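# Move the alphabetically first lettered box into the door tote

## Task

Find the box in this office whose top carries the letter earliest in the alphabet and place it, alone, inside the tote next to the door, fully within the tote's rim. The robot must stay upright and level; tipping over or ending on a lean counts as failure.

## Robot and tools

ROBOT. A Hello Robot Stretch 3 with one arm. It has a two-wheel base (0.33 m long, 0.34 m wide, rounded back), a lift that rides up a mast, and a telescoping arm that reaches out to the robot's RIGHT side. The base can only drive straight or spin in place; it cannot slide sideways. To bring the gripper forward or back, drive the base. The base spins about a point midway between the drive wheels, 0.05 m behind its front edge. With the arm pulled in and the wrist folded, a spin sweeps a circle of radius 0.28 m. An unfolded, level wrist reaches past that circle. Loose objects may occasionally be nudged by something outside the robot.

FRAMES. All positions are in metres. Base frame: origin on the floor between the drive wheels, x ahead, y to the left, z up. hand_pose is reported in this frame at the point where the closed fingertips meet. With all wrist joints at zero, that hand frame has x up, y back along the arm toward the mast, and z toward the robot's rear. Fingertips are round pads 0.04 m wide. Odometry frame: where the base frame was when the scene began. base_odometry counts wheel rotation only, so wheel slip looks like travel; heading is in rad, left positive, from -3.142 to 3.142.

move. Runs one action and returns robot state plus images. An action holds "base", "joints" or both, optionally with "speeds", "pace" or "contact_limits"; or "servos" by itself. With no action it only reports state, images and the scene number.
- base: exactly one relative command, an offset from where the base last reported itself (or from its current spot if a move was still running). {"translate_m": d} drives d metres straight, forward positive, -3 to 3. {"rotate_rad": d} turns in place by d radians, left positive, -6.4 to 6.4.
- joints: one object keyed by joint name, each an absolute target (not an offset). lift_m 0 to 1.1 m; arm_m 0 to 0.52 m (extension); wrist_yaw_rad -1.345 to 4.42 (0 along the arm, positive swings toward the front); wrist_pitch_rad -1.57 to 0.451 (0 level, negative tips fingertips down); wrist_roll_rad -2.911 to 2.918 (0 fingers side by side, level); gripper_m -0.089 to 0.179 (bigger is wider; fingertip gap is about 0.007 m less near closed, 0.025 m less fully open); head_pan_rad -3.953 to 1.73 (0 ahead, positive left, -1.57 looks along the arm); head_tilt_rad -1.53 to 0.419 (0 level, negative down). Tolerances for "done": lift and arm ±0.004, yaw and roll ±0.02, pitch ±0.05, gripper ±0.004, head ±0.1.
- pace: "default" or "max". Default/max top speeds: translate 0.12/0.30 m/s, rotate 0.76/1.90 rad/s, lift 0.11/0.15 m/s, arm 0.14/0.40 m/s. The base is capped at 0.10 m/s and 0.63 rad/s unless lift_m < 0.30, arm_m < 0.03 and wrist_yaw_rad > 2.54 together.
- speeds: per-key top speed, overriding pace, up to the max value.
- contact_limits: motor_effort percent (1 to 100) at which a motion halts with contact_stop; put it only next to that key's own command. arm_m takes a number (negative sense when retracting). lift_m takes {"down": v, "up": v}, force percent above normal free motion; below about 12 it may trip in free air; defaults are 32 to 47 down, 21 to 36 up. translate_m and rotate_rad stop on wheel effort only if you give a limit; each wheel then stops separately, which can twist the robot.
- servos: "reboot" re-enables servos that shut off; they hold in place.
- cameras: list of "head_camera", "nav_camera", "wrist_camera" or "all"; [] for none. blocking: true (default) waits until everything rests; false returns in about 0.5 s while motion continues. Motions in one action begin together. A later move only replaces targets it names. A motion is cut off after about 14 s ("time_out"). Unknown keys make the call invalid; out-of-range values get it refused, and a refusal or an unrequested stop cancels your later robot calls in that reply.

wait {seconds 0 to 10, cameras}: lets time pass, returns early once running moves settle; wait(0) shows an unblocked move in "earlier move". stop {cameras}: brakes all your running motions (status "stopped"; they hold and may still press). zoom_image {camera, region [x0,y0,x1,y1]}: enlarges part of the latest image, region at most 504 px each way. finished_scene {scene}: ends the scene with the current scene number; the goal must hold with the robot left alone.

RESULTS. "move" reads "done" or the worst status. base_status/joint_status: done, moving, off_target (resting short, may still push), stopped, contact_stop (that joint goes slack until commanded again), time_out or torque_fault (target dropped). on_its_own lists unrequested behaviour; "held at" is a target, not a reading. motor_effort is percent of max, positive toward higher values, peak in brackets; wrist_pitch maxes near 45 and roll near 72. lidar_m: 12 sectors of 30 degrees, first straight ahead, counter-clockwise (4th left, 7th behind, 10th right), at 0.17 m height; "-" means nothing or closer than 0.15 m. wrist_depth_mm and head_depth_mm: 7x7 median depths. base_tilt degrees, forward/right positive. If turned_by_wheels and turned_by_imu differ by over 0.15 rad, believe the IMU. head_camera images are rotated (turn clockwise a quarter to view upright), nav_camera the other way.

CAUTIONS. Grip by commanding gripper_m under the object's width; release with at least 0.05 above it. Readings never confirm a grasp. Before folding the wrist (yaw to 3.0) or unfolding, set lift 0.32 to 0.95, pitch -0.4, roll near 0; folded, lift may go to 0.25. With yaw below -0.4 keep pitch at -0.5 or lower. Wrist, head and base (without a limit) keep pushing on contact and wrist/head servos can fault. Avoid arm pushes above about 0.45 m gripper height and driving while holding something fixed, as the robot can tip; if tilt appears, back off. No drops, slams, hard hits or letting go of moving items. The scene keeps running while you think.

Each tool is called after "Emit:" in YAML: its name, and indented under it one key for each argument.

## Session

Emit:
move:
  joints: {"head_pan_rad": 0, "head_tilt_rad": -0.4}
  pace: "max"
  cameras: ["nav_camera","head_camera"]

Emit:
move:
  joints: {"head_pan_rad": -1.2}
  pace: "max"
  cameras: ["nav_camera","head_camera"]

Emit:
move:
  joints: {"head_pan_rad": -2.4}
  pace: "max"
  cameras: ["nav_camera","head_camera"]

Emit:
move:
  joints: {"head_pan_rad": -3.6}
  pace: "max"
  cameras: ["nav_camera","head_camera"]

Emit:
move:
  joints: {"head_pan_rad": 1.3}
  pace: "max"
  cameras: ["nav_camera","head_camera"]

Scene clock: 0.73 s.
move: done
base_odometry: x=+0.000 y=+0.000 heading=+0.000
turned_by_wheels: +0.000
turned_by_imu: +0.000
base_tilt: forward=+1.1 right=+0.0
lidar_m: 0.73 0.74 0.91 1.57 1.59 1.09 1.00 1.01 1.25 1.55 1.23 0.80
head_depth_mm: 612 666 711 774 840 914 1012 / 605 648 696 757 824 910 1015 / 603 646 692 748 817 895 988 / 597 639 687 743 808 889 979 / 592 634 680 735 803 879 968 / 590 629 674 727 791 869 955 / 586 625 670 723 784 858 944
base_status: not commanded
joint_positions: lift_m=+0.337 arm_m=+0.002 wrist_yaw_rad=+3.032 wrist_pitch_rad=-0.535 wrist_roll_rad=+0.000 gripper_m=+0.037 head_pan_rad=+0.000 head_tilt_rad=-0.399
joint_status: all done
measured_speeds: all 0
motor_effort: left_wheel=-0.6(0.8) right_wheel=+2.3(2.6) lift_m=+27.4(27.4) arm_m=-6.7(6.8) wrist_yaw_rad=+0.7(1.1) wrist_pitch_rad=+2.4(2.6) wrist_roll_rad=+0.8(1.0) gripper_m=-0.4(0.9) head_pan_rad=+0.7(1.6) head_tilt_rad=-2.6(3.9)
hand_pose: x=+0.0015 y=+0.0602 z=+0.3248 quat_wxyz=(+0.224, +0.691, +0.150, +0.671) (m; base frame)
wrist_depth_mm: - 140 - - - - 746 / - 156 - - - - - / 888 178 201 879 876 867 - / 727 690 201 715 724 727 690 / 604 612 219 608 603 610 613 / 522 515 128 146 511 526 525 / 457 312 292 299 435 454 461
pictures: head_camera (sideways), nav_camera (sideways)
Images, in order (width x height): head_camera 896x504, nav_camera 672x504.

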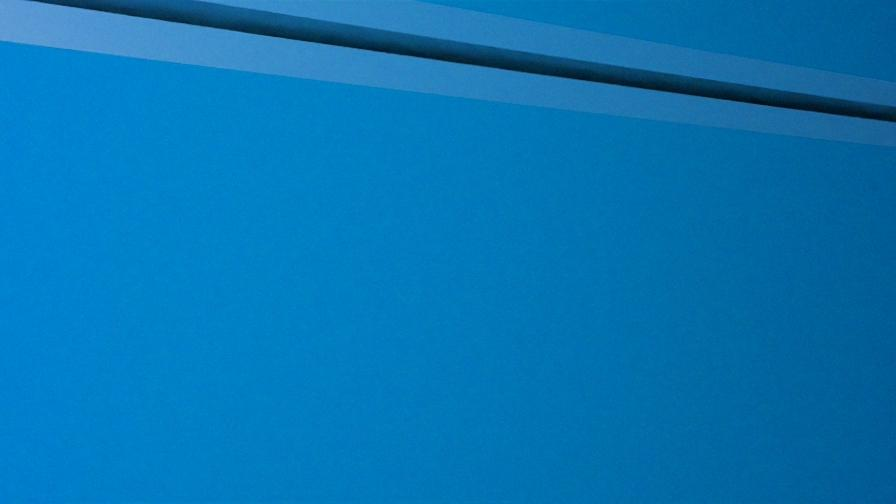

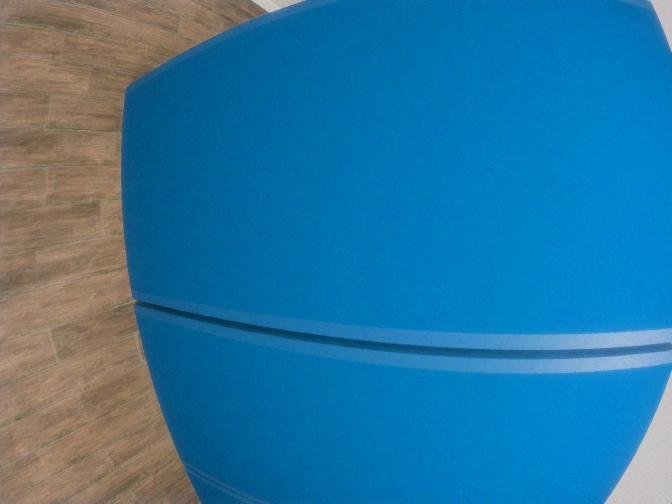

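Scene clock: 1.70 s.
move: done
base_odometry: x=+0.000 y=+0.000 heading=+0.000
turned_by_wheels: +0.000
turned_by_imu: +0.000
base_tilt: forward=+1.0 right=-0.1
lidar_m: 0.73 0.74 0.91 1.57 1.58 1.09 1.00 1.01 1.25 1.55 1.23 0.80
head_depth_mm: 1799 1919 2005 2170 2230 1791 1441 / 1843 1987 1969 1877 2293 1781 1439 / 1896 2002 1947 2278 2217 1772 1432 / 1935 2065 1933 2308 2161 1762 1444 / 1790 1886 1831 2135 2138 1755 1434 / 1444 1505 1560 1659 1739 1701 1435 / 1202 1253 1297 1346 1396 1472 1417
base_status: not commanded
joint_positions: lift_m=+0.337 arm_m=+0.002 wrist_yaw_rad=+3.032 wrist_pitch_rad=-0.535 wrist_roll_rad=+0.000 gripper_m=+0.037 head_pan_rad=-1.226 head_tilt_rad=-0.400
joint_status: all done
measured_speeds: all 0
motor_effort: left_wheel=-0.5(0.7) right_wheel=+2.3(3.0) lift_m=+27.7(27.7) arm_m=-8.8(8.8) wrist_yaw_rad=+1.1(1.4) wrist_pitch_rad=+2.2(2.6) wrist_roll_rad=+0.9(1.1) gripper_m=+0.0(1.2) head_pan_rad=+0.9(5.3) head_tilt_rad=-2.1(2.8)
hand_pose: x=+0.0015 y=+0.0602 z=+0.3248 quat_wxyz=(+0.224, +0.691, +0.150, +0.671) (m; base frame)
wrist_depth_mm: - 140 - - - - 731 / - 155 - - - - - / 906 177 203 894 889 851 - / 724 704 202 720 726 717 695 / 613 602 220 595 604 608 603 / 514 515 128 146 508 530 525 / 458 308 292 302 433 451 454
pictures: head_camera (sideways), nav_camera (sideways)
Images, in order (width x height): head_camera 896x504, nav_camera 672x504.

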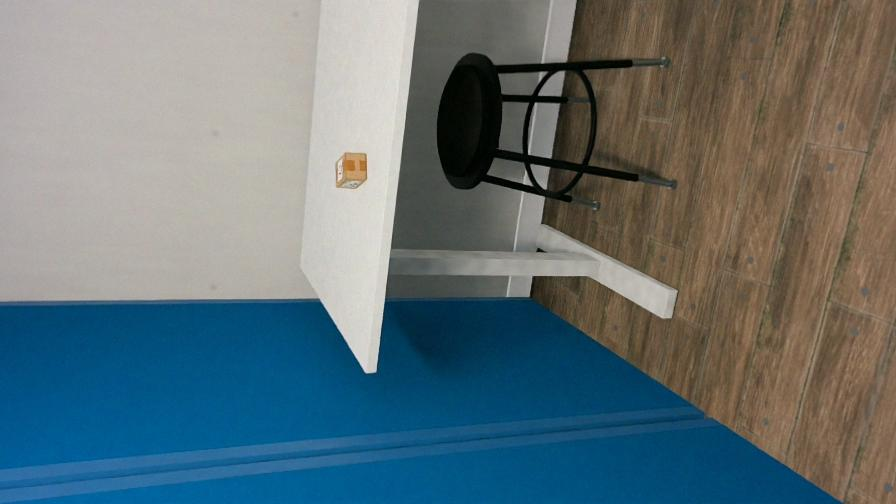

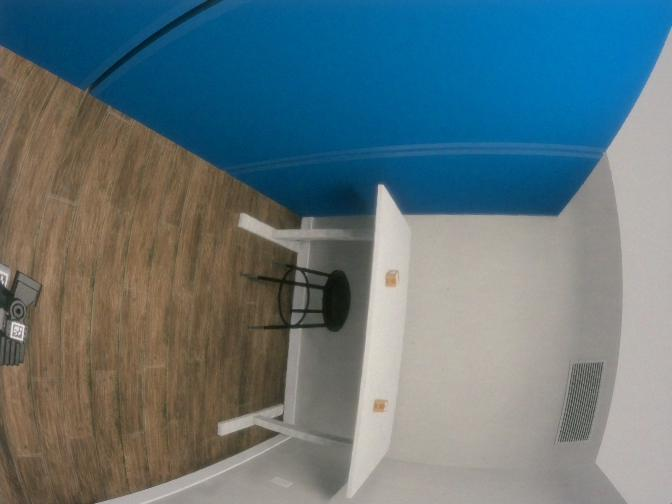

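Scene clock: 2.67 s.
move: done
base_odometry: x=+0.000 y=+0.000 heading=+0.000
turned_by_wheels: +0.000
turned_by_imu: +0.000
base_tilt: forward=+0.9 right=-0.1
lidar_m: 0.73 0.74 0.91 1.57 1.59 1.09 1.00 1.01 1.25 1.55 1.23 0.80
head_depth_mm: 875 925 980 1038 1111 1184 1279 / 923 977 1043 1108 1199 1289 1360 / 984 1045 1115 1191 1279 1389 1419 / 1051 1120 1196 1294 1407 1515 1440 / 1124 1203 1291 1414 1529 1654 1444 / 1213 1302 1401 1529 1706 1755 1428 / 1300 1414 1545 1707 1872 1739 1434
base_status: not commanded
joint_positions: lift_m=+0.337 arm_m=+0.002 wrist_yaw_rad=+3.032 wrist_pitch_rad=-0.535 wrist_roll_rad=+0.000 gripper_m=+0.037 head_pan_rad=-2.441 head_tilt_rad=-0.400
joint_status: all done
measured_speeds: all 0
motor_effort: left_wheel=-0.4(0.7) right_wheel=+2.4(2.6) lift_m=+28.4(28.4) arm_m=-10.4(10.6) wrist_yaw_rad=+1.0(1.1) wrist_pitch_rad=+2.1(2.6) wrist_roll_rad=+0.8(0.9) gripper_m=-0.2(1.1) head_pan_rad=+2.0(5.5) head_tilt_rad=-2.7(2.7)
hand_pose: x=+0.0015 y=+0.0602 z=+0.3248 quat_wxyz=(+0.224, +0.691, +0.150, +0.671) (m; base frame)
wrist_depth_mm: - 140 - - - - 720 / - 155 - - - - - / 872 177 203 866 878 867 - / 721 695 202 731 711 721 683 / 602 609 219 607 600 607 607 / 518 514 127 145 509 521 518 / 458 309 294 300 433 459 449
pictures: head_camera (sideways), nav_camera (sideways)
Images, in order (width x height): head_camera 896x504, nav_camera 672x504.

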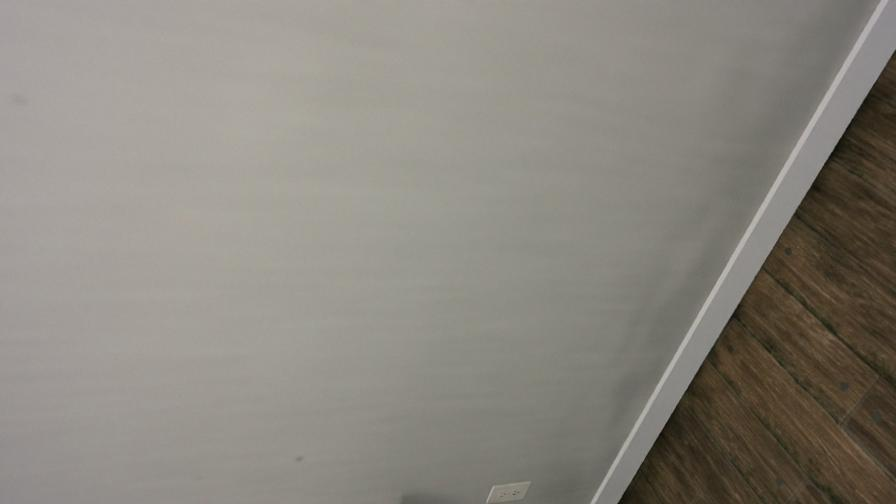

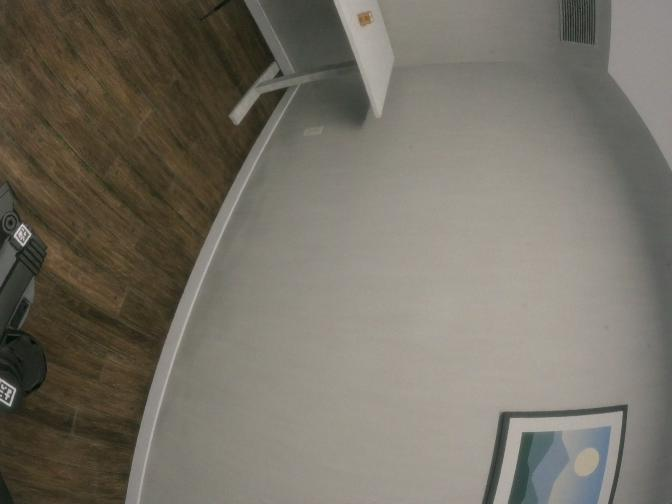

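Scene clock: 3.63 s.
move: done
base_odometry: x=+0.000 y=+0.000 heading=+0.000
turned_by_wheels: +0.000
turned_by_imu: +0.000
base_tilt: forward=+0.9 right=+0.0
lidar_m: 0.73 0.74 0.92 1.57 1.59 1.09 1.00 1.01 1.25 1.54 1.23 0.80
head_depth_mm: 1246 1358 1488 1667 1859 1781 1452 / 1173 1262 1373 1502 1674 1736 1443 / 1092 1182 1271 1389 1520 1664 1446 / 1030 1102 1185 1289 1394 1535 1437 / 971 1030 1113 1191 1294 1407 1449 / 915 980 1039 1118 1204 1300 1382 / 861 927 980 1038 1122 1200 1301
base_status: not commanded
joint_positions: lift_m=+0.337 arm_m=+0.002 wrist_yaw_rad=+3.032 wrist_pitch_rad=-0.535 wrist_roll_rad=+0.000 gripper_m=+0.037 head_pan_rad=-3.646 head_tilt_rad=-0.400
joint_status: all done
measured_speeds: all 0
motor_effort: left_wheel=-0.4(0.8) right_wheel=+2.0(2.6) lift_m=+28.4(28.7) arm_m=-12.3(12.3) wrist_yaw_rad=+1.0(1.4) wrist_pitch_rad=+2.3(2.8) wrist_roll_rad=+0.8(1.1) gripper_m=-0.5(1.3) head_pan_rad=+1.9(4.7) head_tilt_rad=-1.8(3.0)
hand_pose: x=+0.0015 y=+0.0602 z=+0.3248 quat_wxyz=(+0.224, +0.691, +0.150, +0.671) (m; base frame)
wrist_depth_mm: - 141 - - - - 721 / - 155 - - - - - / 892 177 202 877 881 877 - / 719 700 201 726 727 712 700 / 605 599 220 610 596 610 599 / 519 518 127 146 508 528 525 / 459 306 291 299 433 458 456
pictures: head_camera (sideways), nav_camera (sideways)
Images, in order (width x height): head_camera 896x504, nav_camera 672x504.

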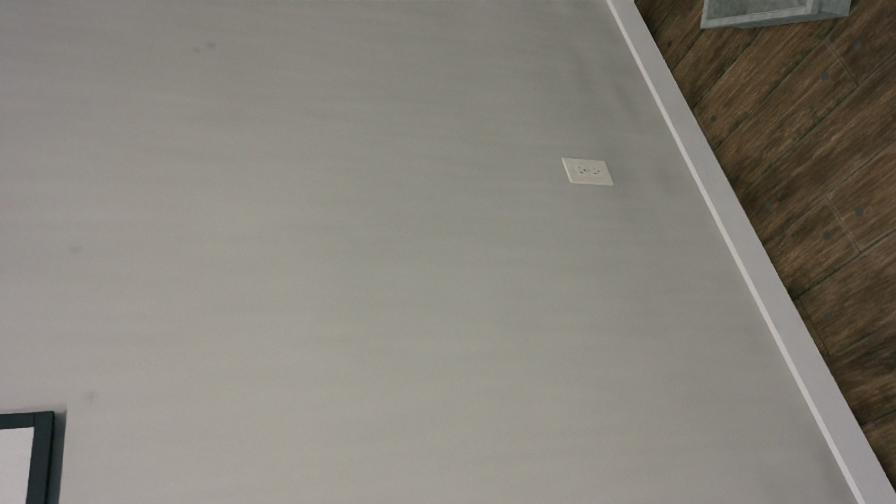

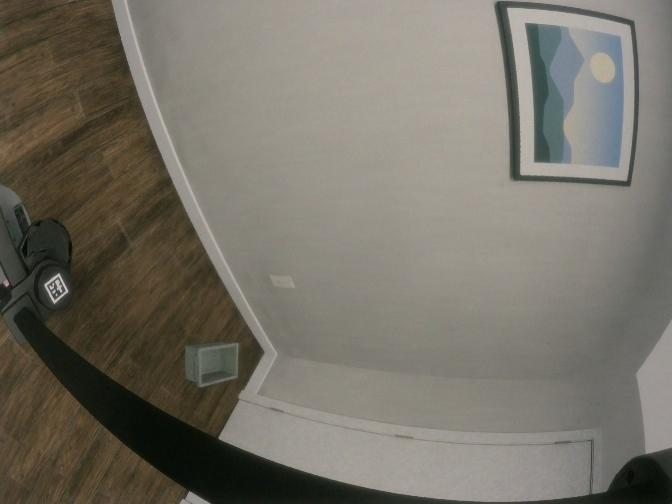

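Scene clock: 7.17 s.
move: done
base_odometry: x=+0.000 y=+0.000 heading=+0.000
turned_by_wheels: +0.000
turned_by_imu: +0.001
base_tilt: forward=+0.8 right=+0.0
lidar_m: 0.73 0.74 0.91 1.57 1.59 1.09 1.00 1.01 1.25 1.54 1.23 0.80
head_depth_mm: 1589 1702 1852 2050 2195 1789 1443 / 1541 1653 1795 1961 2092 1764 1447 / 1508 1608 1713 1860 2064 1772 1444 / 1444 1550 1651 1788 1970 1762 1442 / 1397 1503 1606 1713 1885 1763 1434 / 1352 1433 1541 1650 1787 1764 1431 / 1306 1382 1471 1591 1708 1766 1439
base_status: not commanded
joint_positions: lift_m=+0.337 arm_m=+0.002 wrist_yaw_rad=+3.032 wrist_pitch_rad=-0.535 wrist_roll_rad=+0.000 gripper_m=+0.037 head_pan_rad=+1.316 head_tilt_rad=-0.400
joint_status: all done
measured_speeds: translate_m=+0.000 rotate_rad=+0.000 lift_m=+0.000 arm_m=+0.000 wrist_yaw_rad=+0.000 wrist_pitch_rad=+0.000 wrist_roll_rad=+0.000 head_pan_rad=-0.024 head_tilt_rad=+0.000
motor_effort: left_wheel=-0.7(0.7) right_wheel=+2.0(2.7) lift_m=+30.1(30.1) arm_m=-19.5(19.5) wrist_yaw_rad=+0.9(1.3) wrist_pitch_rad=+2.3(2.7) wrist_roll_rad=+0.9(1.1) gripper_m=-0.7(1.6) head_pan_rad=-3.2(5.4) head_tilt_rad=-0.9(3.7)
hand_pose: x=+0.0015 y=+0.0602 z=+0.3248 quat_wxyz=(+0.224, +0.691, +0.150, +0.671) (m; base frame)
wrist_depth_mm: - 140 - - - - 727 / - 156 - - - - - / 902 177 203 892 891 846 - / 721 688 202 729 722 729 689 / 608 598 220 595 600 603 605 / 520 517 128 146 506 519 516 / 457 309 295 301 433 459 451
pictures: head_camera (sideways), nav_camera (sideways)
Images, in order (width x height): head_camera 896x504, nav_camera 672x504.

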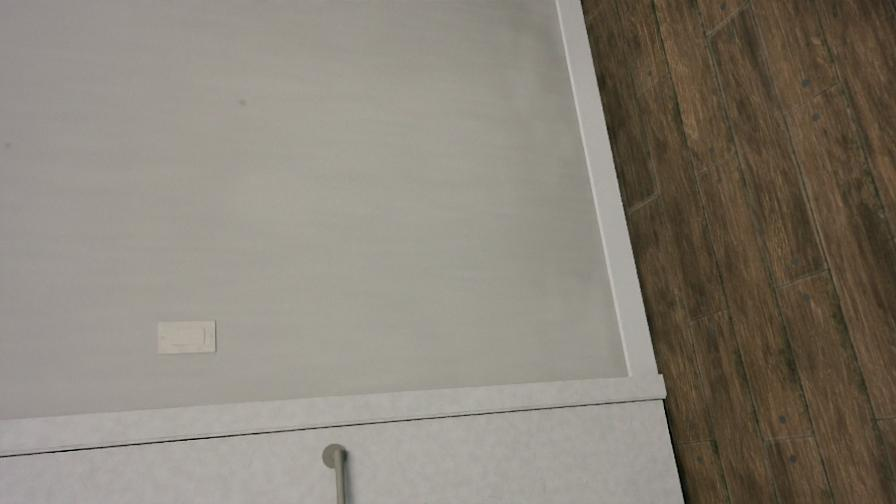

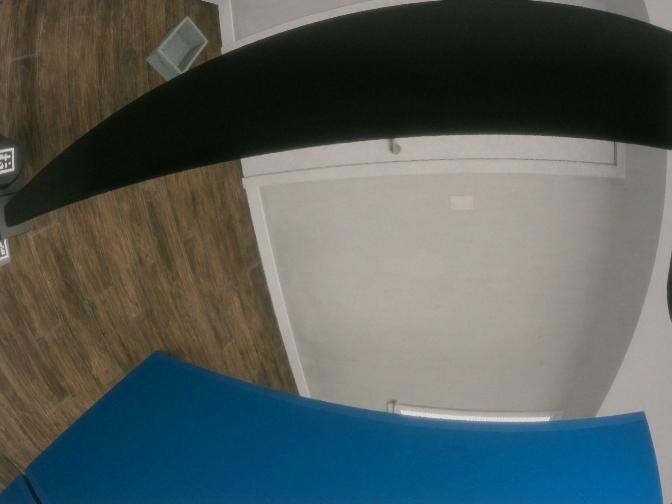

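Emit:
move:
  joints: {"head_pan_rad": -1.5, "head_tilt_rad": -0.3}
  pace: "max"
  cameras: ["head_camera"]

Emit:
zoom_image:
  camera: "head_camera"
  region: [360, 60, 500, 170]

Emit:
zoom_image:
  camera: "head_camera"
  region: [360, 300, 500, 450]

Scene clock: 19.17 s.
move: done
base_odometry: x=+0.000 y=+0.000 heading=+0.000
turned_by_wheels: +0.000
turned_by_imu: +0.001
base_tilt: forward=+0.9 right=-0.1
lidar_m: 0.73 0.73 0.91 1.57 1.59 1.09 1.00 1.01 1.25 1.55 1.23 0.80
head_depth_mm: 1917 2014 2122 1838 2337 1937 1591 / 1926 2010 2129 1792 2387 1998 1591 / 1908 1984 2127 1791 2353 1989 1572 / 1886 1981 2114 1770 2329 1907 1572 / 1871 2010 2078 1745 2317 1882 1575 / 1863 1979 2105 1719 2364 1992 1573 / 1885 1976 2093 1788 2328 1920 1547
base_status: not commanded
joint_positions: lift_m=+0.337 arm_m=+0.002 wrist_yaw_rad=+3.032 wrist_pitch_rad=-0.535 wrist_roll_rad=+0.000 gripper_m=+0.037 head_pan_rad=-1.515 head_tilt_rad=-0.301
joint_status: all done
measured_speeds: translate_m=+0.000 rotate_rad=+0.000 lift_m=+0.000 arm_m=+0.000 wrist_yaw_rad=+0.000 wrist_pitch_rad=+0.000 wrist_roll_rad=+0.000 head_pan_rad=+0.024 head_tilt_rad=+0.000
motor_effort: left_wheel=-0.3(0.8) right_wheel=+2.5(2.8) lift_m=+32.1(32.3) arm_m=-21.8(22.6) wrist_yaw_rad=+1.0(1.3) wrist_pitch_rad=+2.3(2.8) wrist_roll_rad=+0.8(1.1) gripper_m=-0.2(1.2) head_pan_rad=+2.7(5.0) head_tilt_rad=+4.3(6.1)
hand_pose: x=+0.0015 y=+0.0602 z=+0.3248 quat_wxyz=(+0.224, +0.691, +0.150, +0.671) (m; base frame)
wrist_depth_mm: - 140 - - - - 738 / - 155 - - - - - / 892 177 202 898 906 859 - / 719 702 201 713 722 721 682 / 599 599 221 603 605 596 598 / 519 519 128 146 499 524 519 / 457 307 293 300 436 461 456
pictures: head_camera (sideways)
Images, in order (width x height): head_camera 896x504.

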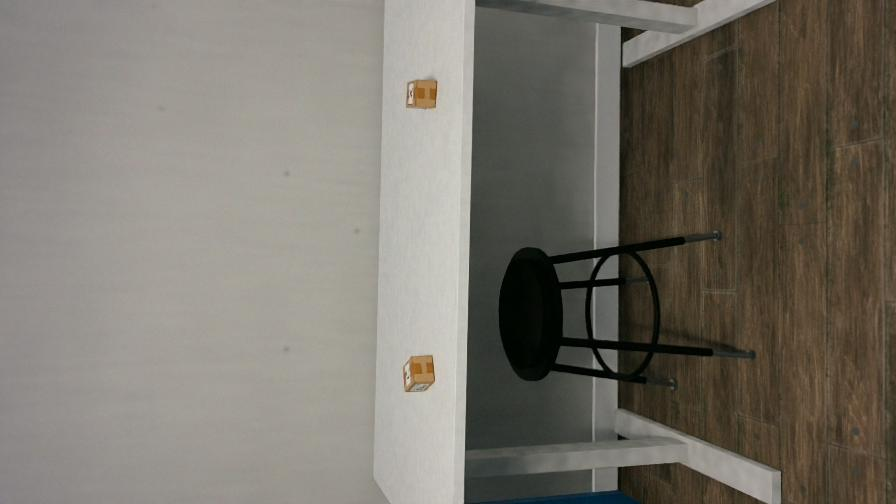

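Scaled by 3.600 from the camera's 896x504 image, which has a finer 1280x720 frame.

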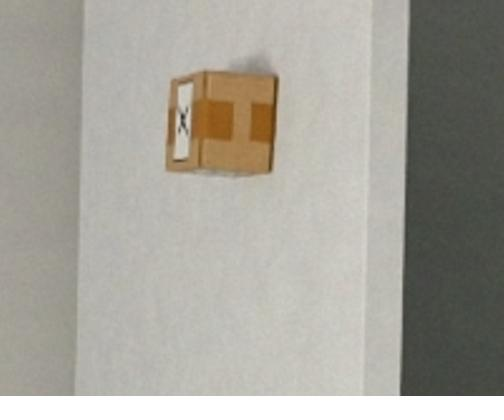

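Scaled by 3.360 from the camera's 896x504 image, which has a finer 1280x720 frame.

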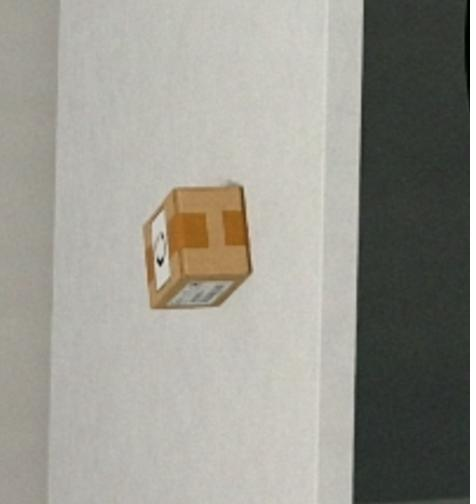

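Emit:
zoom_image:
  camera: "head_camera"
  region: [396, 350, 436, 396]

Scaled by 10.957 from the camera's 896x504 image, which has a finer 1280x720 frame.

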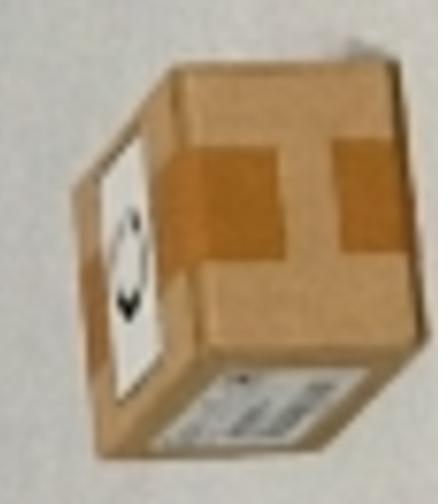

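Emit:
move:
  base: {"rotate_rad": -1.48}
  joints: {"lift_m": 0.28, "head_pan_rad": 0.25, "head_tilt_rad": -0.45}
  pace: "max"

Emit:
move:
  base: {"translate_m": 0.65}
  pace: "max"
  cameras: ["head_camera"]

Scene clock: 31.23 s.
move: done
base_odometry: x=+0.000 y=+0.000 heading=-1.480
turned_by_wheels: -1.480
turned_by_imu: -1.473
base_tilt: forward=+1.0 right=-0.1
lidar_m: 1.54 1.08 0.77 0.73 0.75 1.67 1.57 1.48 1.05 1.00 1.03 1.37
head_depth_mm: 1806 1909 1611 2200 2081 1687 1390 / 1817 1969 1750 1908 2065 1676 1387 / 1870 2030 1743 2360 2044 1691 1386 / 1935 2060 1856 2391 2085 1685 1388 / 1698 1785 1801 2066 2068 1680 1381 / 1382 1437 1523 1618 1711 1648 1376 / 1169 1210 1260 1320 1391 1459 1384
base_status: done
joint_positions: lift_m=+0.280 arm_m=+0.002 wrist_yaw_rad=+3.032 wrist_pitch_rad=-0.536 wrist_roll_rad=+0.000 gripper_m=+0.037 head_pan_rad=+0.265 head_tilt_rad=-0.449
joint_status: all done
measured_speeds: translate_m=+0.000 rotate_rad=+0.000 lift_m=+0.000 arm_m=+0.000 wrist_yaw_rad=+0.000 wrist_pitch_rad=+0.000 wrist_roll_rad=+0.000 head_pan_rad=-0.024 head_tilt_rad=+0.000
motor_effort: left_wheel=+9.8(17.9) right_wheel=-7.9(15.9) lift_m=+21.6(29.0) arm_m=-21.8(22.6) wrist_yaw_rad=+1.0(1.2) wrist_pitch_rad=+2.4(2.9) wrist_roll_rad=+0.8(1.0) gripper_m=-0.4(1.4) head_pan_rad=-2.9(5.0) head_tilt_rad=-1.9(4.8)
hand_pose: x=+0.0014 y=+0.0601 z=+0.2672 quat_wxyz=(+0.224, +0.691, +0.150, +0.671) (m; base frame)
wrist_depth_mm: - 141 152 - 719 - - / - 154 160 - 814 - - / 741 174 181 766 778 783 801 / 642 615 201 628 624 631 630 / 534 534 220 537 526 537 526 / 453 278 128 262 445 456 453 / 243 251 237 244 379 404 398
pictures: none

Scene clock: 34.73 s.
move: done
base_odometry: x=+0.059 y=-0.647 heading=-1.479
turned_by_wheels: +0.000
turned_by_imu: +0.000
base_tilt: forward=+1.0 right=-0.2
lidar_m: 0.92 0.91 0.79 0.76 0.78 1.03 2.22 1.44 1.02 0.98 1.00 1.26
head_depth_mm: 1245 1335 1400 1008 1700 1680 1389 / 1275 1364 1446 999 1132 1624 1395 / 1307 1409 1472 997 1135 1686 1396 / 1340 1429 1508 948 1291 1601 1351 / 1374 1462 1548 992 1891 1579 1384 / 1391 1486 1518 989 1738 1616 1346 / 1235 1287 1330 1040 1458 1527 1378
base_status: done
joint_positions: lift_m=+0.280 arm_m=+0.002 wrist_yaw_rad=+3.032 wrist_pitch_rad=-0.536 wrist_roll_rad=+0.000 gripper_m=+0.037 head_pan_rad=+0.251 head_tilt_rad=-0.450
joint_status: not commanded
measured_speeds: all 0
motor_effort: left_wheel=+9.7(20.2) right_wheel=-6.1(7.4) lift_m=+28.5(28.5) arm_m=-18.7(21.8) wrist_yaw_rad=+0.6(1.4) wrist_pitch_rad=+2.5(2.9) wrist_roll_rad=+0.8(1.1) gripper_m=+0.3(1.1) head_pan_rad=-3.1(4.6) head_tilt_rad=-1.7(3.3)
hand_pose: x=+0.0014 y=+0.0601 z=+0.2672 quat_wxyz=(+0.224, +0.691, +0.150, +0.671) (m; base frame)
wrist_depth_mm: - 141 151 - - 788 - / - 155 161 - - 867 - / 762 176 198 789 784 784 776 / 646 617 202 640 631 631 638 / 531 538 220 535 527 528 527 / 457 275 128 264 442 455 458 / 244 247 239 243 380 402 400
pictures: head_camera (sideways)
Images, in order (width x height): head_camera 896x504.

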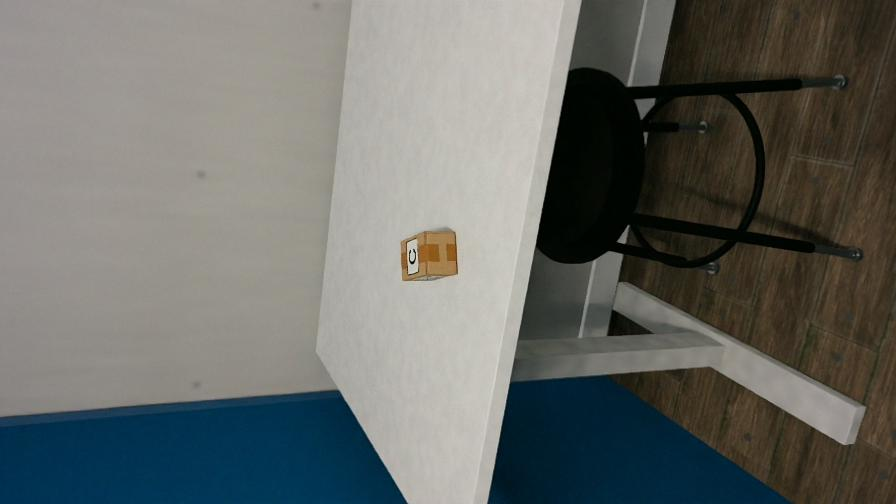

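Emit:
zoom_image:
  camera: "head_camera"
  region: [390, 220, 470, 290]

Scaled by 6.300 from the camera's 896x504 image, which has a finer 1280x720 frame.

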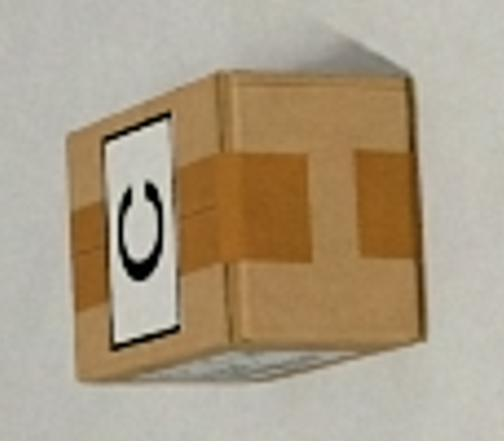

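Emit:
move:
  base: {"rotate_rad": -0.127}
  joints: {"head_pan_rad": -2.5, "head_tilt_rad": -0.4}
  pace: "max"
  cameras: ["head_camera"]

Emit:
move:
  base: {"translate_m": -1.6}
  joints: {"head_pan_rad": -2.2, "head_tilt_rad": -0.6}
  pace: "max"
  cameras: ["head_camera", "nav_camera"]

Emit:
move:
  joints: {"head_pan_rad": 1.6, "head_tilt_rad": -0.4}
  pace: "max"
  cameras: ["head_camera", "nav_camera"]

Scene clock: 47.47 s.
move: done
base_odometry: x=+0.059 y=-0.647 heading=-1.606
turned_by_wheels: -0.126
turned_by_imu: -0.125
base_tilt: forward=+1.0 right=-0.1
lidar_m: 1.00 0.91 0.83 0.76 0.76 0.93 2.22 1.68 1.07 0.97 0.98 1.20
head_depth_mm: 1921 2021 2138 2283 2304 1784 1445 / 2046 2135 2282 2412 2207 1776 1439 / 1977 2173 2357 2538 2276 1765 1436 / 1660 1803 1932 2113 2177 1761 1438 / 1443 1526 1649 1761 1901 1766 1438 / 1270 1349 1428 1504 1620 1657 1436 / 1122 1189 1258 1320 1405 1497 1432
base_status: done
joint_positions: lift_m=+0.280 arm_m=+0.002 wrist_yaw_rad=+3.032 wrist_pitch_rad=-0.536 wrist_roll_rad=+0.000 gripper_m=+0.037 head_pan_rad=-2.516 head_tilt_rad=-0.401
joint_status: all done
measured_speeds: translate_m=+0.000 rotate_rad=+0.000 lift_m=+0.000 arm_m=+0.000 wrist_yaw_rad=+0.000 wrist_pitch_rad=+0.000 wrist_roll_rad=+0.000 head_pan_rad=+0.024 head_tilt_rad=+0.000
motor_effort: left_wheel=+10.6(16.2) right_wheel=-9.3(14.7) lift_m=+26.9(32.1) arm_m=-14.5(16.1) wrist_yaw_rad=+0.9(1.4) wrist_pitch_rad=+2.6(2.8) wrist_roll_rad=+0.8(1.1) gripper_m=+0.0(1.5) head_pan_rad=+3.4(4.8) head_tilt_rad=+4.0(6.1)
hand_pose: x=+0.0014 y=+0.0601 z=+0.2672 quat_wxyz=(+0.224, +0.691, +0.150, +0.671) (m; base frame)
wrist_depth_mm: 620 140 151 - 832 854 - / 668 155 161 - 910 944 - / 729 177 197 774 792 783 745 / 629 609 200 630 638 634 634 / 529 532 220 533 532 521 525 / 457 278 128 262 442 457 455 / 243 248 237 243 379 396 399
pictures: head_camera (sideways)
Images, in order (width x height): head_camera 896x504.

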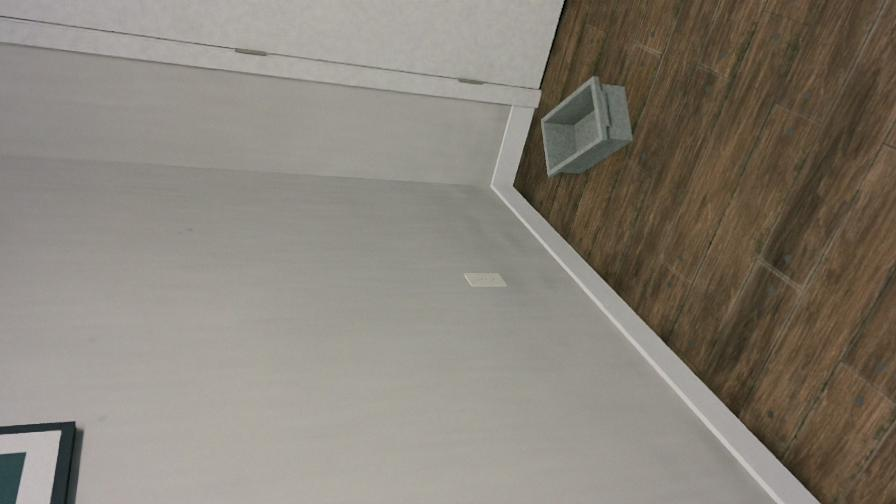

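Scene clock: 54.20 s.
move: done
base_odometry: x=+0.115 y=+0.952 heading=-1.606
turned_by_wheels: +0.000
turned_by_imu: +0.003
base_tilt: forward=+1.1 right=-0.1
lidar_m: 2.46 0.86 0.58 0.71 1.16 0.74 0.64 0.65 0.80 1.23 1.24 1.52
head_depth_mm: 635 680 735 800 875 975 1082 / 686 745 810 886 985 1108 1209 / 752 818 902 1002 1119 1286 1257 / 831 912 1013 1145 1302 1438 1258 / 916 1028 1161 1356 1603 1455 1257 / 1078 1219 1379 1582 1707 1435 1261 / 1137 1232 1340 1483 1617 1416 1209
base_status: done
joint_positions: lift_m=+0.280 arm_m=+0.002 wrist_yaw_rad=+3.032 wrist_pitch_rad=-0.536 wrist_roll_rad=+0.000 gripper_m=+0.037 head_pan_rad=-2.200 head_tilt_rad=-0.600
joint_status: all done
measured_speeds: all 0
motor_effort: left_wheel=-6.2(13.6) right_wheel=-1.4(14.1) lift_m=+21.5(27.1) arm_m=-10.9(14.7) wrist_yaw_rad=+0.8(1.4) wrist_pitch_rad=+2.7(3.1) wrist_roll_rad=+0.8(1.3) gripper_m=+0.3(1.4) head_pan_rad=+2.3(4.7) head_tilt_rad=-2.8(5.5)
hand_pose: x=+0.0014 y=+0.0601 z=+0.2672 quat_wxyz=(+0.224, +0.691, +0.150, +0.671) (m; base frame)
wrist_depth_mm: - 140 - - 558 - - / - 155 934 - 604 - - / 796 176 203 785 708 723 742 / 642 614 201 636 631 627 633 / 531 530 219 532 532 526 531 / 456 276 128 263 447 455 456 / 243 249 236 243 380 402 400
pictures: head_camera (sideways), nav_camera (sideways)
Images, in order (width x height): head_camera 896x504, nav_camera 672x504.

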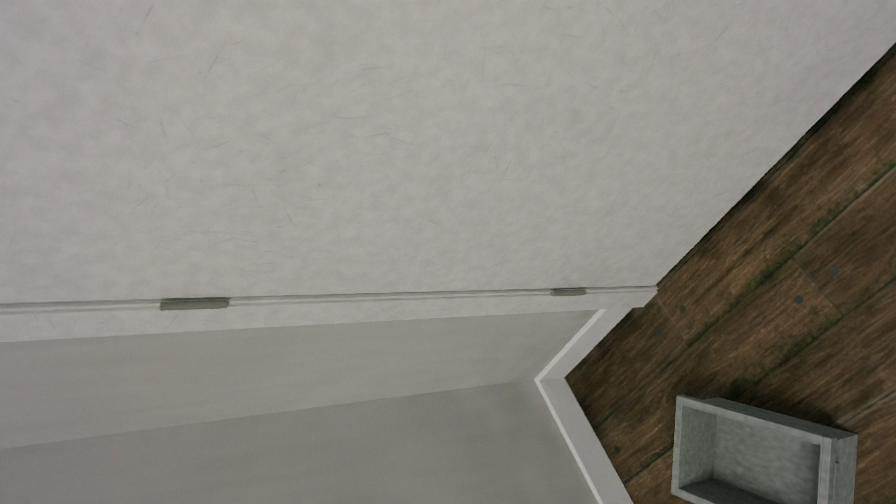

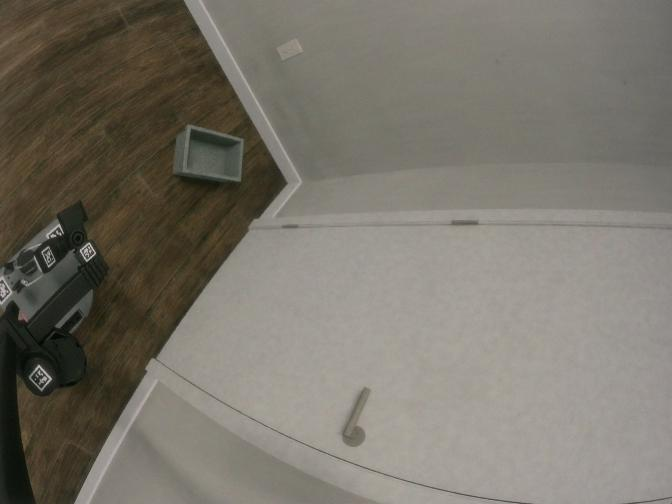

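Scene clock: 57.37 s.
move: done
base_odometry: x=+0.115 y=+0.952 heading=-1.606
turned_by_wheels: +0.000
turned_by_imu: +0.000
base_tilt: forward=+1.1 right=-0.2
lidar_m: 2.45 0.86 0.58 0.71 1.16 0.74 0.64 0.65 0.80 1.23 1.24 1.52
head_depth_mm: 746 744 749 747 747 752 752 / 3101 3247 3469 2928 1043 1052 1052 / 3078 3312 3545 3283 2293 1761 1451 / 3043 3288 3463 3221 2305 1759 1440 / 3057 3255 3541 3288 2262 1748 1428 / 2986 3202 3447 3236 2292 1753 1429 / 2758 2706 2696 2687 2255 1750 1478
base_status: not commanded
joint_positions: lift_m=+0.280 arm_m=+0.002 wrist_yaw_rad=+3.032 wrist_pitch_rad=-0.536 wrist_roll_rad=+0.000 gripper_m=+0.037 head_pan_rad=+1.616 head_tilt_rad=-0.400
joint_status: all done
measured_speeds: translate_m=+0.000 rotate_rad=+0.000 lift_m=+0.000 arm_m=+0.000 wrist_yaw_rad=+0.000 wrist_pitch_rad=+0.000 wrist_roll_rad=+0.000 head_pan_rad=-0.024 head_tilt_rad=+0.000
motor_effort: left_wheel=-6.3(6.7) right_wheel=-1.4(1.8) lift_m=+28.1(28.1) arm_m=-8.8(10.9) wrist_yaw_rad=+0.8(1.4) wrist_pitch_rad=+2.5(3.0) wrist_roll_rad=+0.8(1.1) gripper_m=+0.0(1.4) head_pan_rad=-2.9(5.1) head_tilt_rad=+3.1(6.1)
hand_pose: x=+0.0015 y=+0.0601 z=+0.2672 quat_wxyz=(+0.224, +0.691, +0.150, +0.671) (m; base frame)
wrist_depth_mm: - 140 - - 559 - - / - 155 908 - 608 - - / 792 177 202 800 708 741 752 / 628 604 202 650 618 632 627 / 525 528 220 532 527 529 525 / 454 278 128 262 444 453 452 / 242 250 237 243 381 404 399
pictures: head_camera (sideways), nav_camera (sideways)
Images, in order (width x height): head_camera 896x504, nav_camera 672x504.

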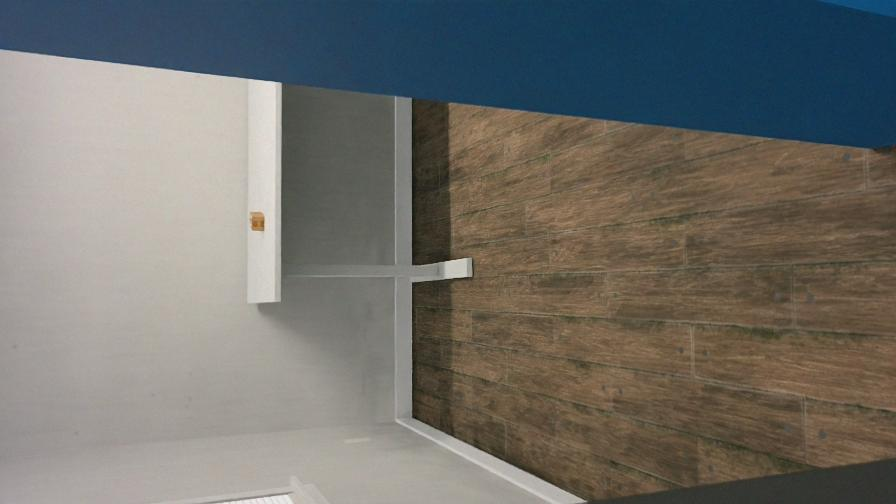

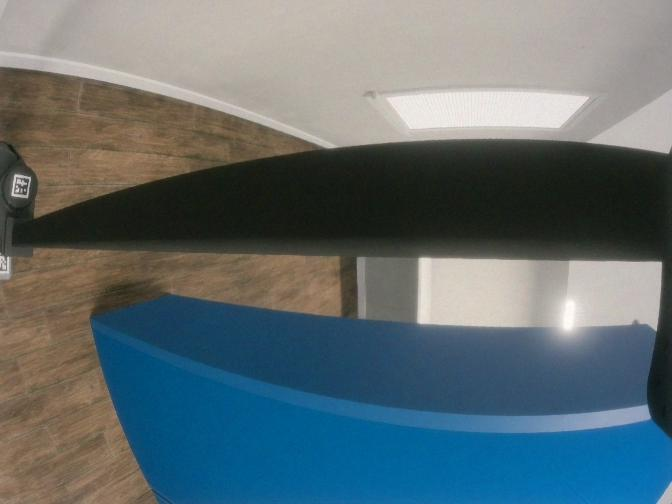

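Emit:
move:
  base: {"rotate_rad": 1.83}
  joints: {"head_pan_rad": 1.3, "head_tilt_rad": -0.35}
  pace: "max"

Emit:
move:
  base: {"translate_m": 1.56}
  joints: {"head_pan_rad": -1.0}
  pace: "max"
  cameras: ["head_camera", "nav_camera"]

Emit:
move:
  joints: {"head_pan_rad": -0.5}
  pace: "max"
  cameras: ["head_camera"]

Scene clock: 72.20 s.
move: done
base_odometry: x=+0.115 y=+0.952 heading=+0.224
turned_by_wheels: +1.830
turned_by_imu: +1.823
base_tilt: forward=+1.0 right=-0.2
lidar_m: 2.01 0.89 0.68 0.64 0.69 1.00 1.24 1.31 1.90 1.50 0.65 0.58
head_depth_mm: 582 616 657 707 762 827 905 / 571 609 650 698 750 814 889 / 565 601 635 687 738 801 874 / 557 592 627 675 728 785 857 / 552 586 622 665 715 773 839 / 529 557 594 628 676 724 781 / 516 550 583 625 670 723 783
base_status: done
joint_positions: lift_m=+0.280 arm_m=+0.002 wrist_yaw_rad=+3.032 wrist_pitch_rad=-0.536 wrist_roll_rad=+0.000 gripper_m=+0.037 head_pan_rad=+1.292 head_tilt_rad=-0.349
joint_status: all done
measured_speeds: all 0
motor_effort: left_wheel=-8.3(17.4) right_wheel=+7.5(17.6) lift_m=+27.4(32.2) arm_m=-22.0(22.3) wrist_yaw_rad=+0.4(1.3) wrist_pitch_rad=+2.5(2.9) wrist_roll_rad=+0.8(1.0) gripper_m=+0.3(1.3) head_pan_rad=+3.1(4.9) head_tilt_rad=+2.1(5.6)
hand_pose: x=+0.0014 y=+0.0601 z=+0.2672 quat_wxyz=(+0.224, +0.691, +0.150, +0.671) (m; base frame)
wrist_depth_mm: - 140 154 636 - - - / - 154 161 694 - - - / 749 174 178 756 746 745 762 / 629 609 201 634 636 630 635 / 525 533 218 526 536 527 526 / 455 279 128 262 443 456 456 / 241 249 238 243 376 395 400
pictures: none

Scene clock: 78.80 s.
move: done
base_odometry: x=+1.636 y=+1.298 heading=+0.224
turned_by_wheels: +0.000
turned_by_imu: -0.001
base_tilt: forward=+1.1 right=-0.2
lidar_m: 1.53 0.73 0.56 0.55 0.59 0.85 2.78 0.72 1.41 2.75 2.12 2.02
head_depth_mm: 3016 3133 3220 3392 2515 1872 1501 / 3161 3332 3557 3589 2472 1880 1519 / 2976 3130 3383 3500 2500 1867 1515 / 2630 2784 2931 3218 2504 1869 1494 / 2351 2484 2542 2738 2344 1850 1499 / 2150 2272 2282 2542 2472 1849 1495 / 1990 2103 2122 2274 2386 1863 1499
base_status: done
joint_positions: lift_m=+0.280 arm_m=+0.002 wrist_yaw_rad=+3.032 wrist_pitch_rad=-0.536 wrist_roll_rad=+0.000 gripper_m=+0.037 head_pan_rad=-1.000 head_tilt_rad=-0.349
joint_status: all done
measured_speeds: all 0
motor_effort: left_wheel=-1.3(15.7) right_wheel=+10.0(14.9) lift_m=+21.8(27.6) arm_m=-15.2(22.1) wrist_yaw_rad=+0.4(1.4) wrist_pitch_rad=+2.4(2.9) wrist_roll_rad=+0.8(1.1) gripper_m=+0.2(1.4) head_pan_rad=+3.1(5.5) head_tilt_rad=-0.9(3.1)
hand_pose: x=+0.0014 y=+0.0601 z=+0.2672 quat_wxyz=(+0.224, +0.691, +0.150, +0.671) (m; base frame)
wrist_depth_mm: - 140 152 - - - - / - 154 161 - - - - / - 169 175 - - - - / 635 598 202 635 642 633 629 / 534 532 219 530 527 519 527 / 458 278 128 262 442 458 463 / 243 249 238 243 383 395 399
pictures: head_camera (sideways), nav_camera (sideways)
Images, in order (width x height): head_camera 896x504, nav_camera 672x504.

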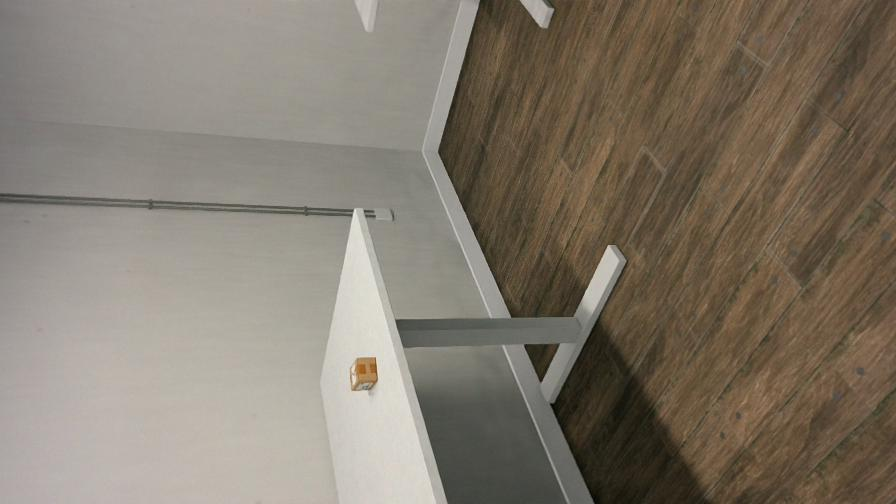

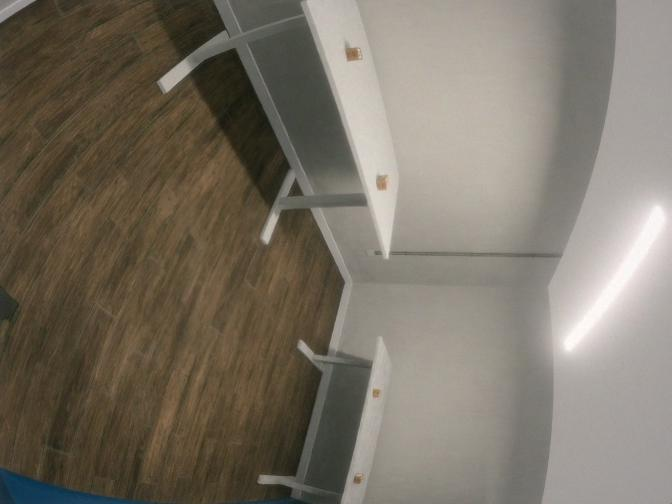

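Scene clock: 79.57 s.
move: done
base_odometry: x=+1.636 y=+1.298 heading=+0.224
turned_by_wheels: +0.000
turned_by_imu: +0.000
base_tilt: forward=+0.9 right=-0.2
lidar_m: 1.53 0.73 0.56 0.55 0.59 0.85 2.78 0.72 1.41 2.75 2.11 2.02
head_depth_mm: 2040 2162 2245 2525 2413 1884 1505 / 1953 2059 2164 2370 2488 1893 1507 / 1881 1999 2095 2292 2370 1885 1511 / 1792 1939 2021 1601 2320 1862 1504 / 1754 1867 1935 1468 2243 1855 1499 / 1700 1812 1898 1450 2101 1807 1501 / 1645 1738 1845 1937 2093 1859 1483
base_status: not commanded
joint_positions: lift_m=+0.280 arm_m=+0.002 wrist_yaw_rad=+3.032 wrist_pitch_rad=-0.536 wrist_roll_rad=+0.000 gripper_m=+0.037 head_pan_rad=-0.487 head_tilt_rad=-0.349
joint_status: all done
measured_speeds: all 0
motor_effort: left_wheel=-1.4(1.6) right_wheel=+9.6(10.3) lift_m=+23.1(23.4) arm_m=-14.0(15.2) wrist_yaw_rad=+0.9(1.2) wrist_pitch_rad=+2.7(3.0) wrist_roll_rad=+0.9(1.1) gripper_m=+0.5(0.8) head_pan_rad=+1.3(5.4) head_tilt_rad=-0.7(1.8)
hand_pose: x=+0.0014 y=+0.0601 z=+0.2672 quat_wxyz=(+0.224, +0.691, +0.150, +0.671) (m; base frame)
wrist_depth_mm: - 141 152 - - - - / - 154 161 - - - - / - 169 174 - - - - / 638 587 201 627 636 634 633 / 532 527 220 533 534 525 529 / 458 278 127 262 438 456 454 / 242 250 237 243 379 400 401
pictures: head_camera (sideways)
Images, in order (width x height): head_camera 896x504.

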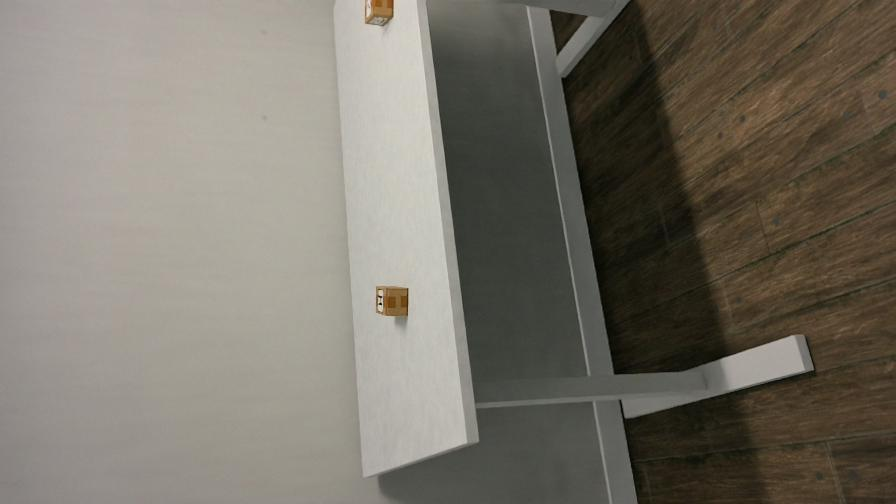

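Emit:
zoom_image:
  camera: "head_camera"
  region: [366, 278, 416, 328]

Emit:
zoom_image:
  camera: "head_camera"
  region: [356, 0, 406, 30]

Scaled by 10.080 from the camera's 896x504 image, which has a finer 1280x720 frame.

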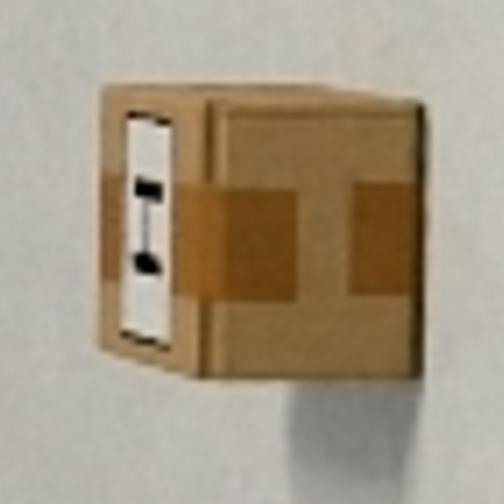

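Scaled by 10.080 from the camera's 896x504 image, which has a finer 1280x720 frame.

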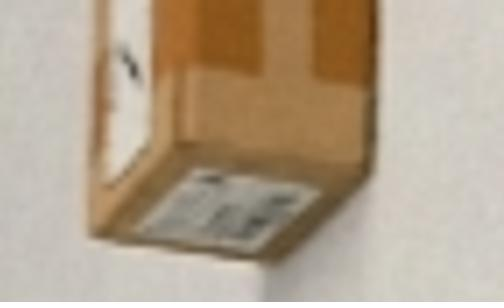

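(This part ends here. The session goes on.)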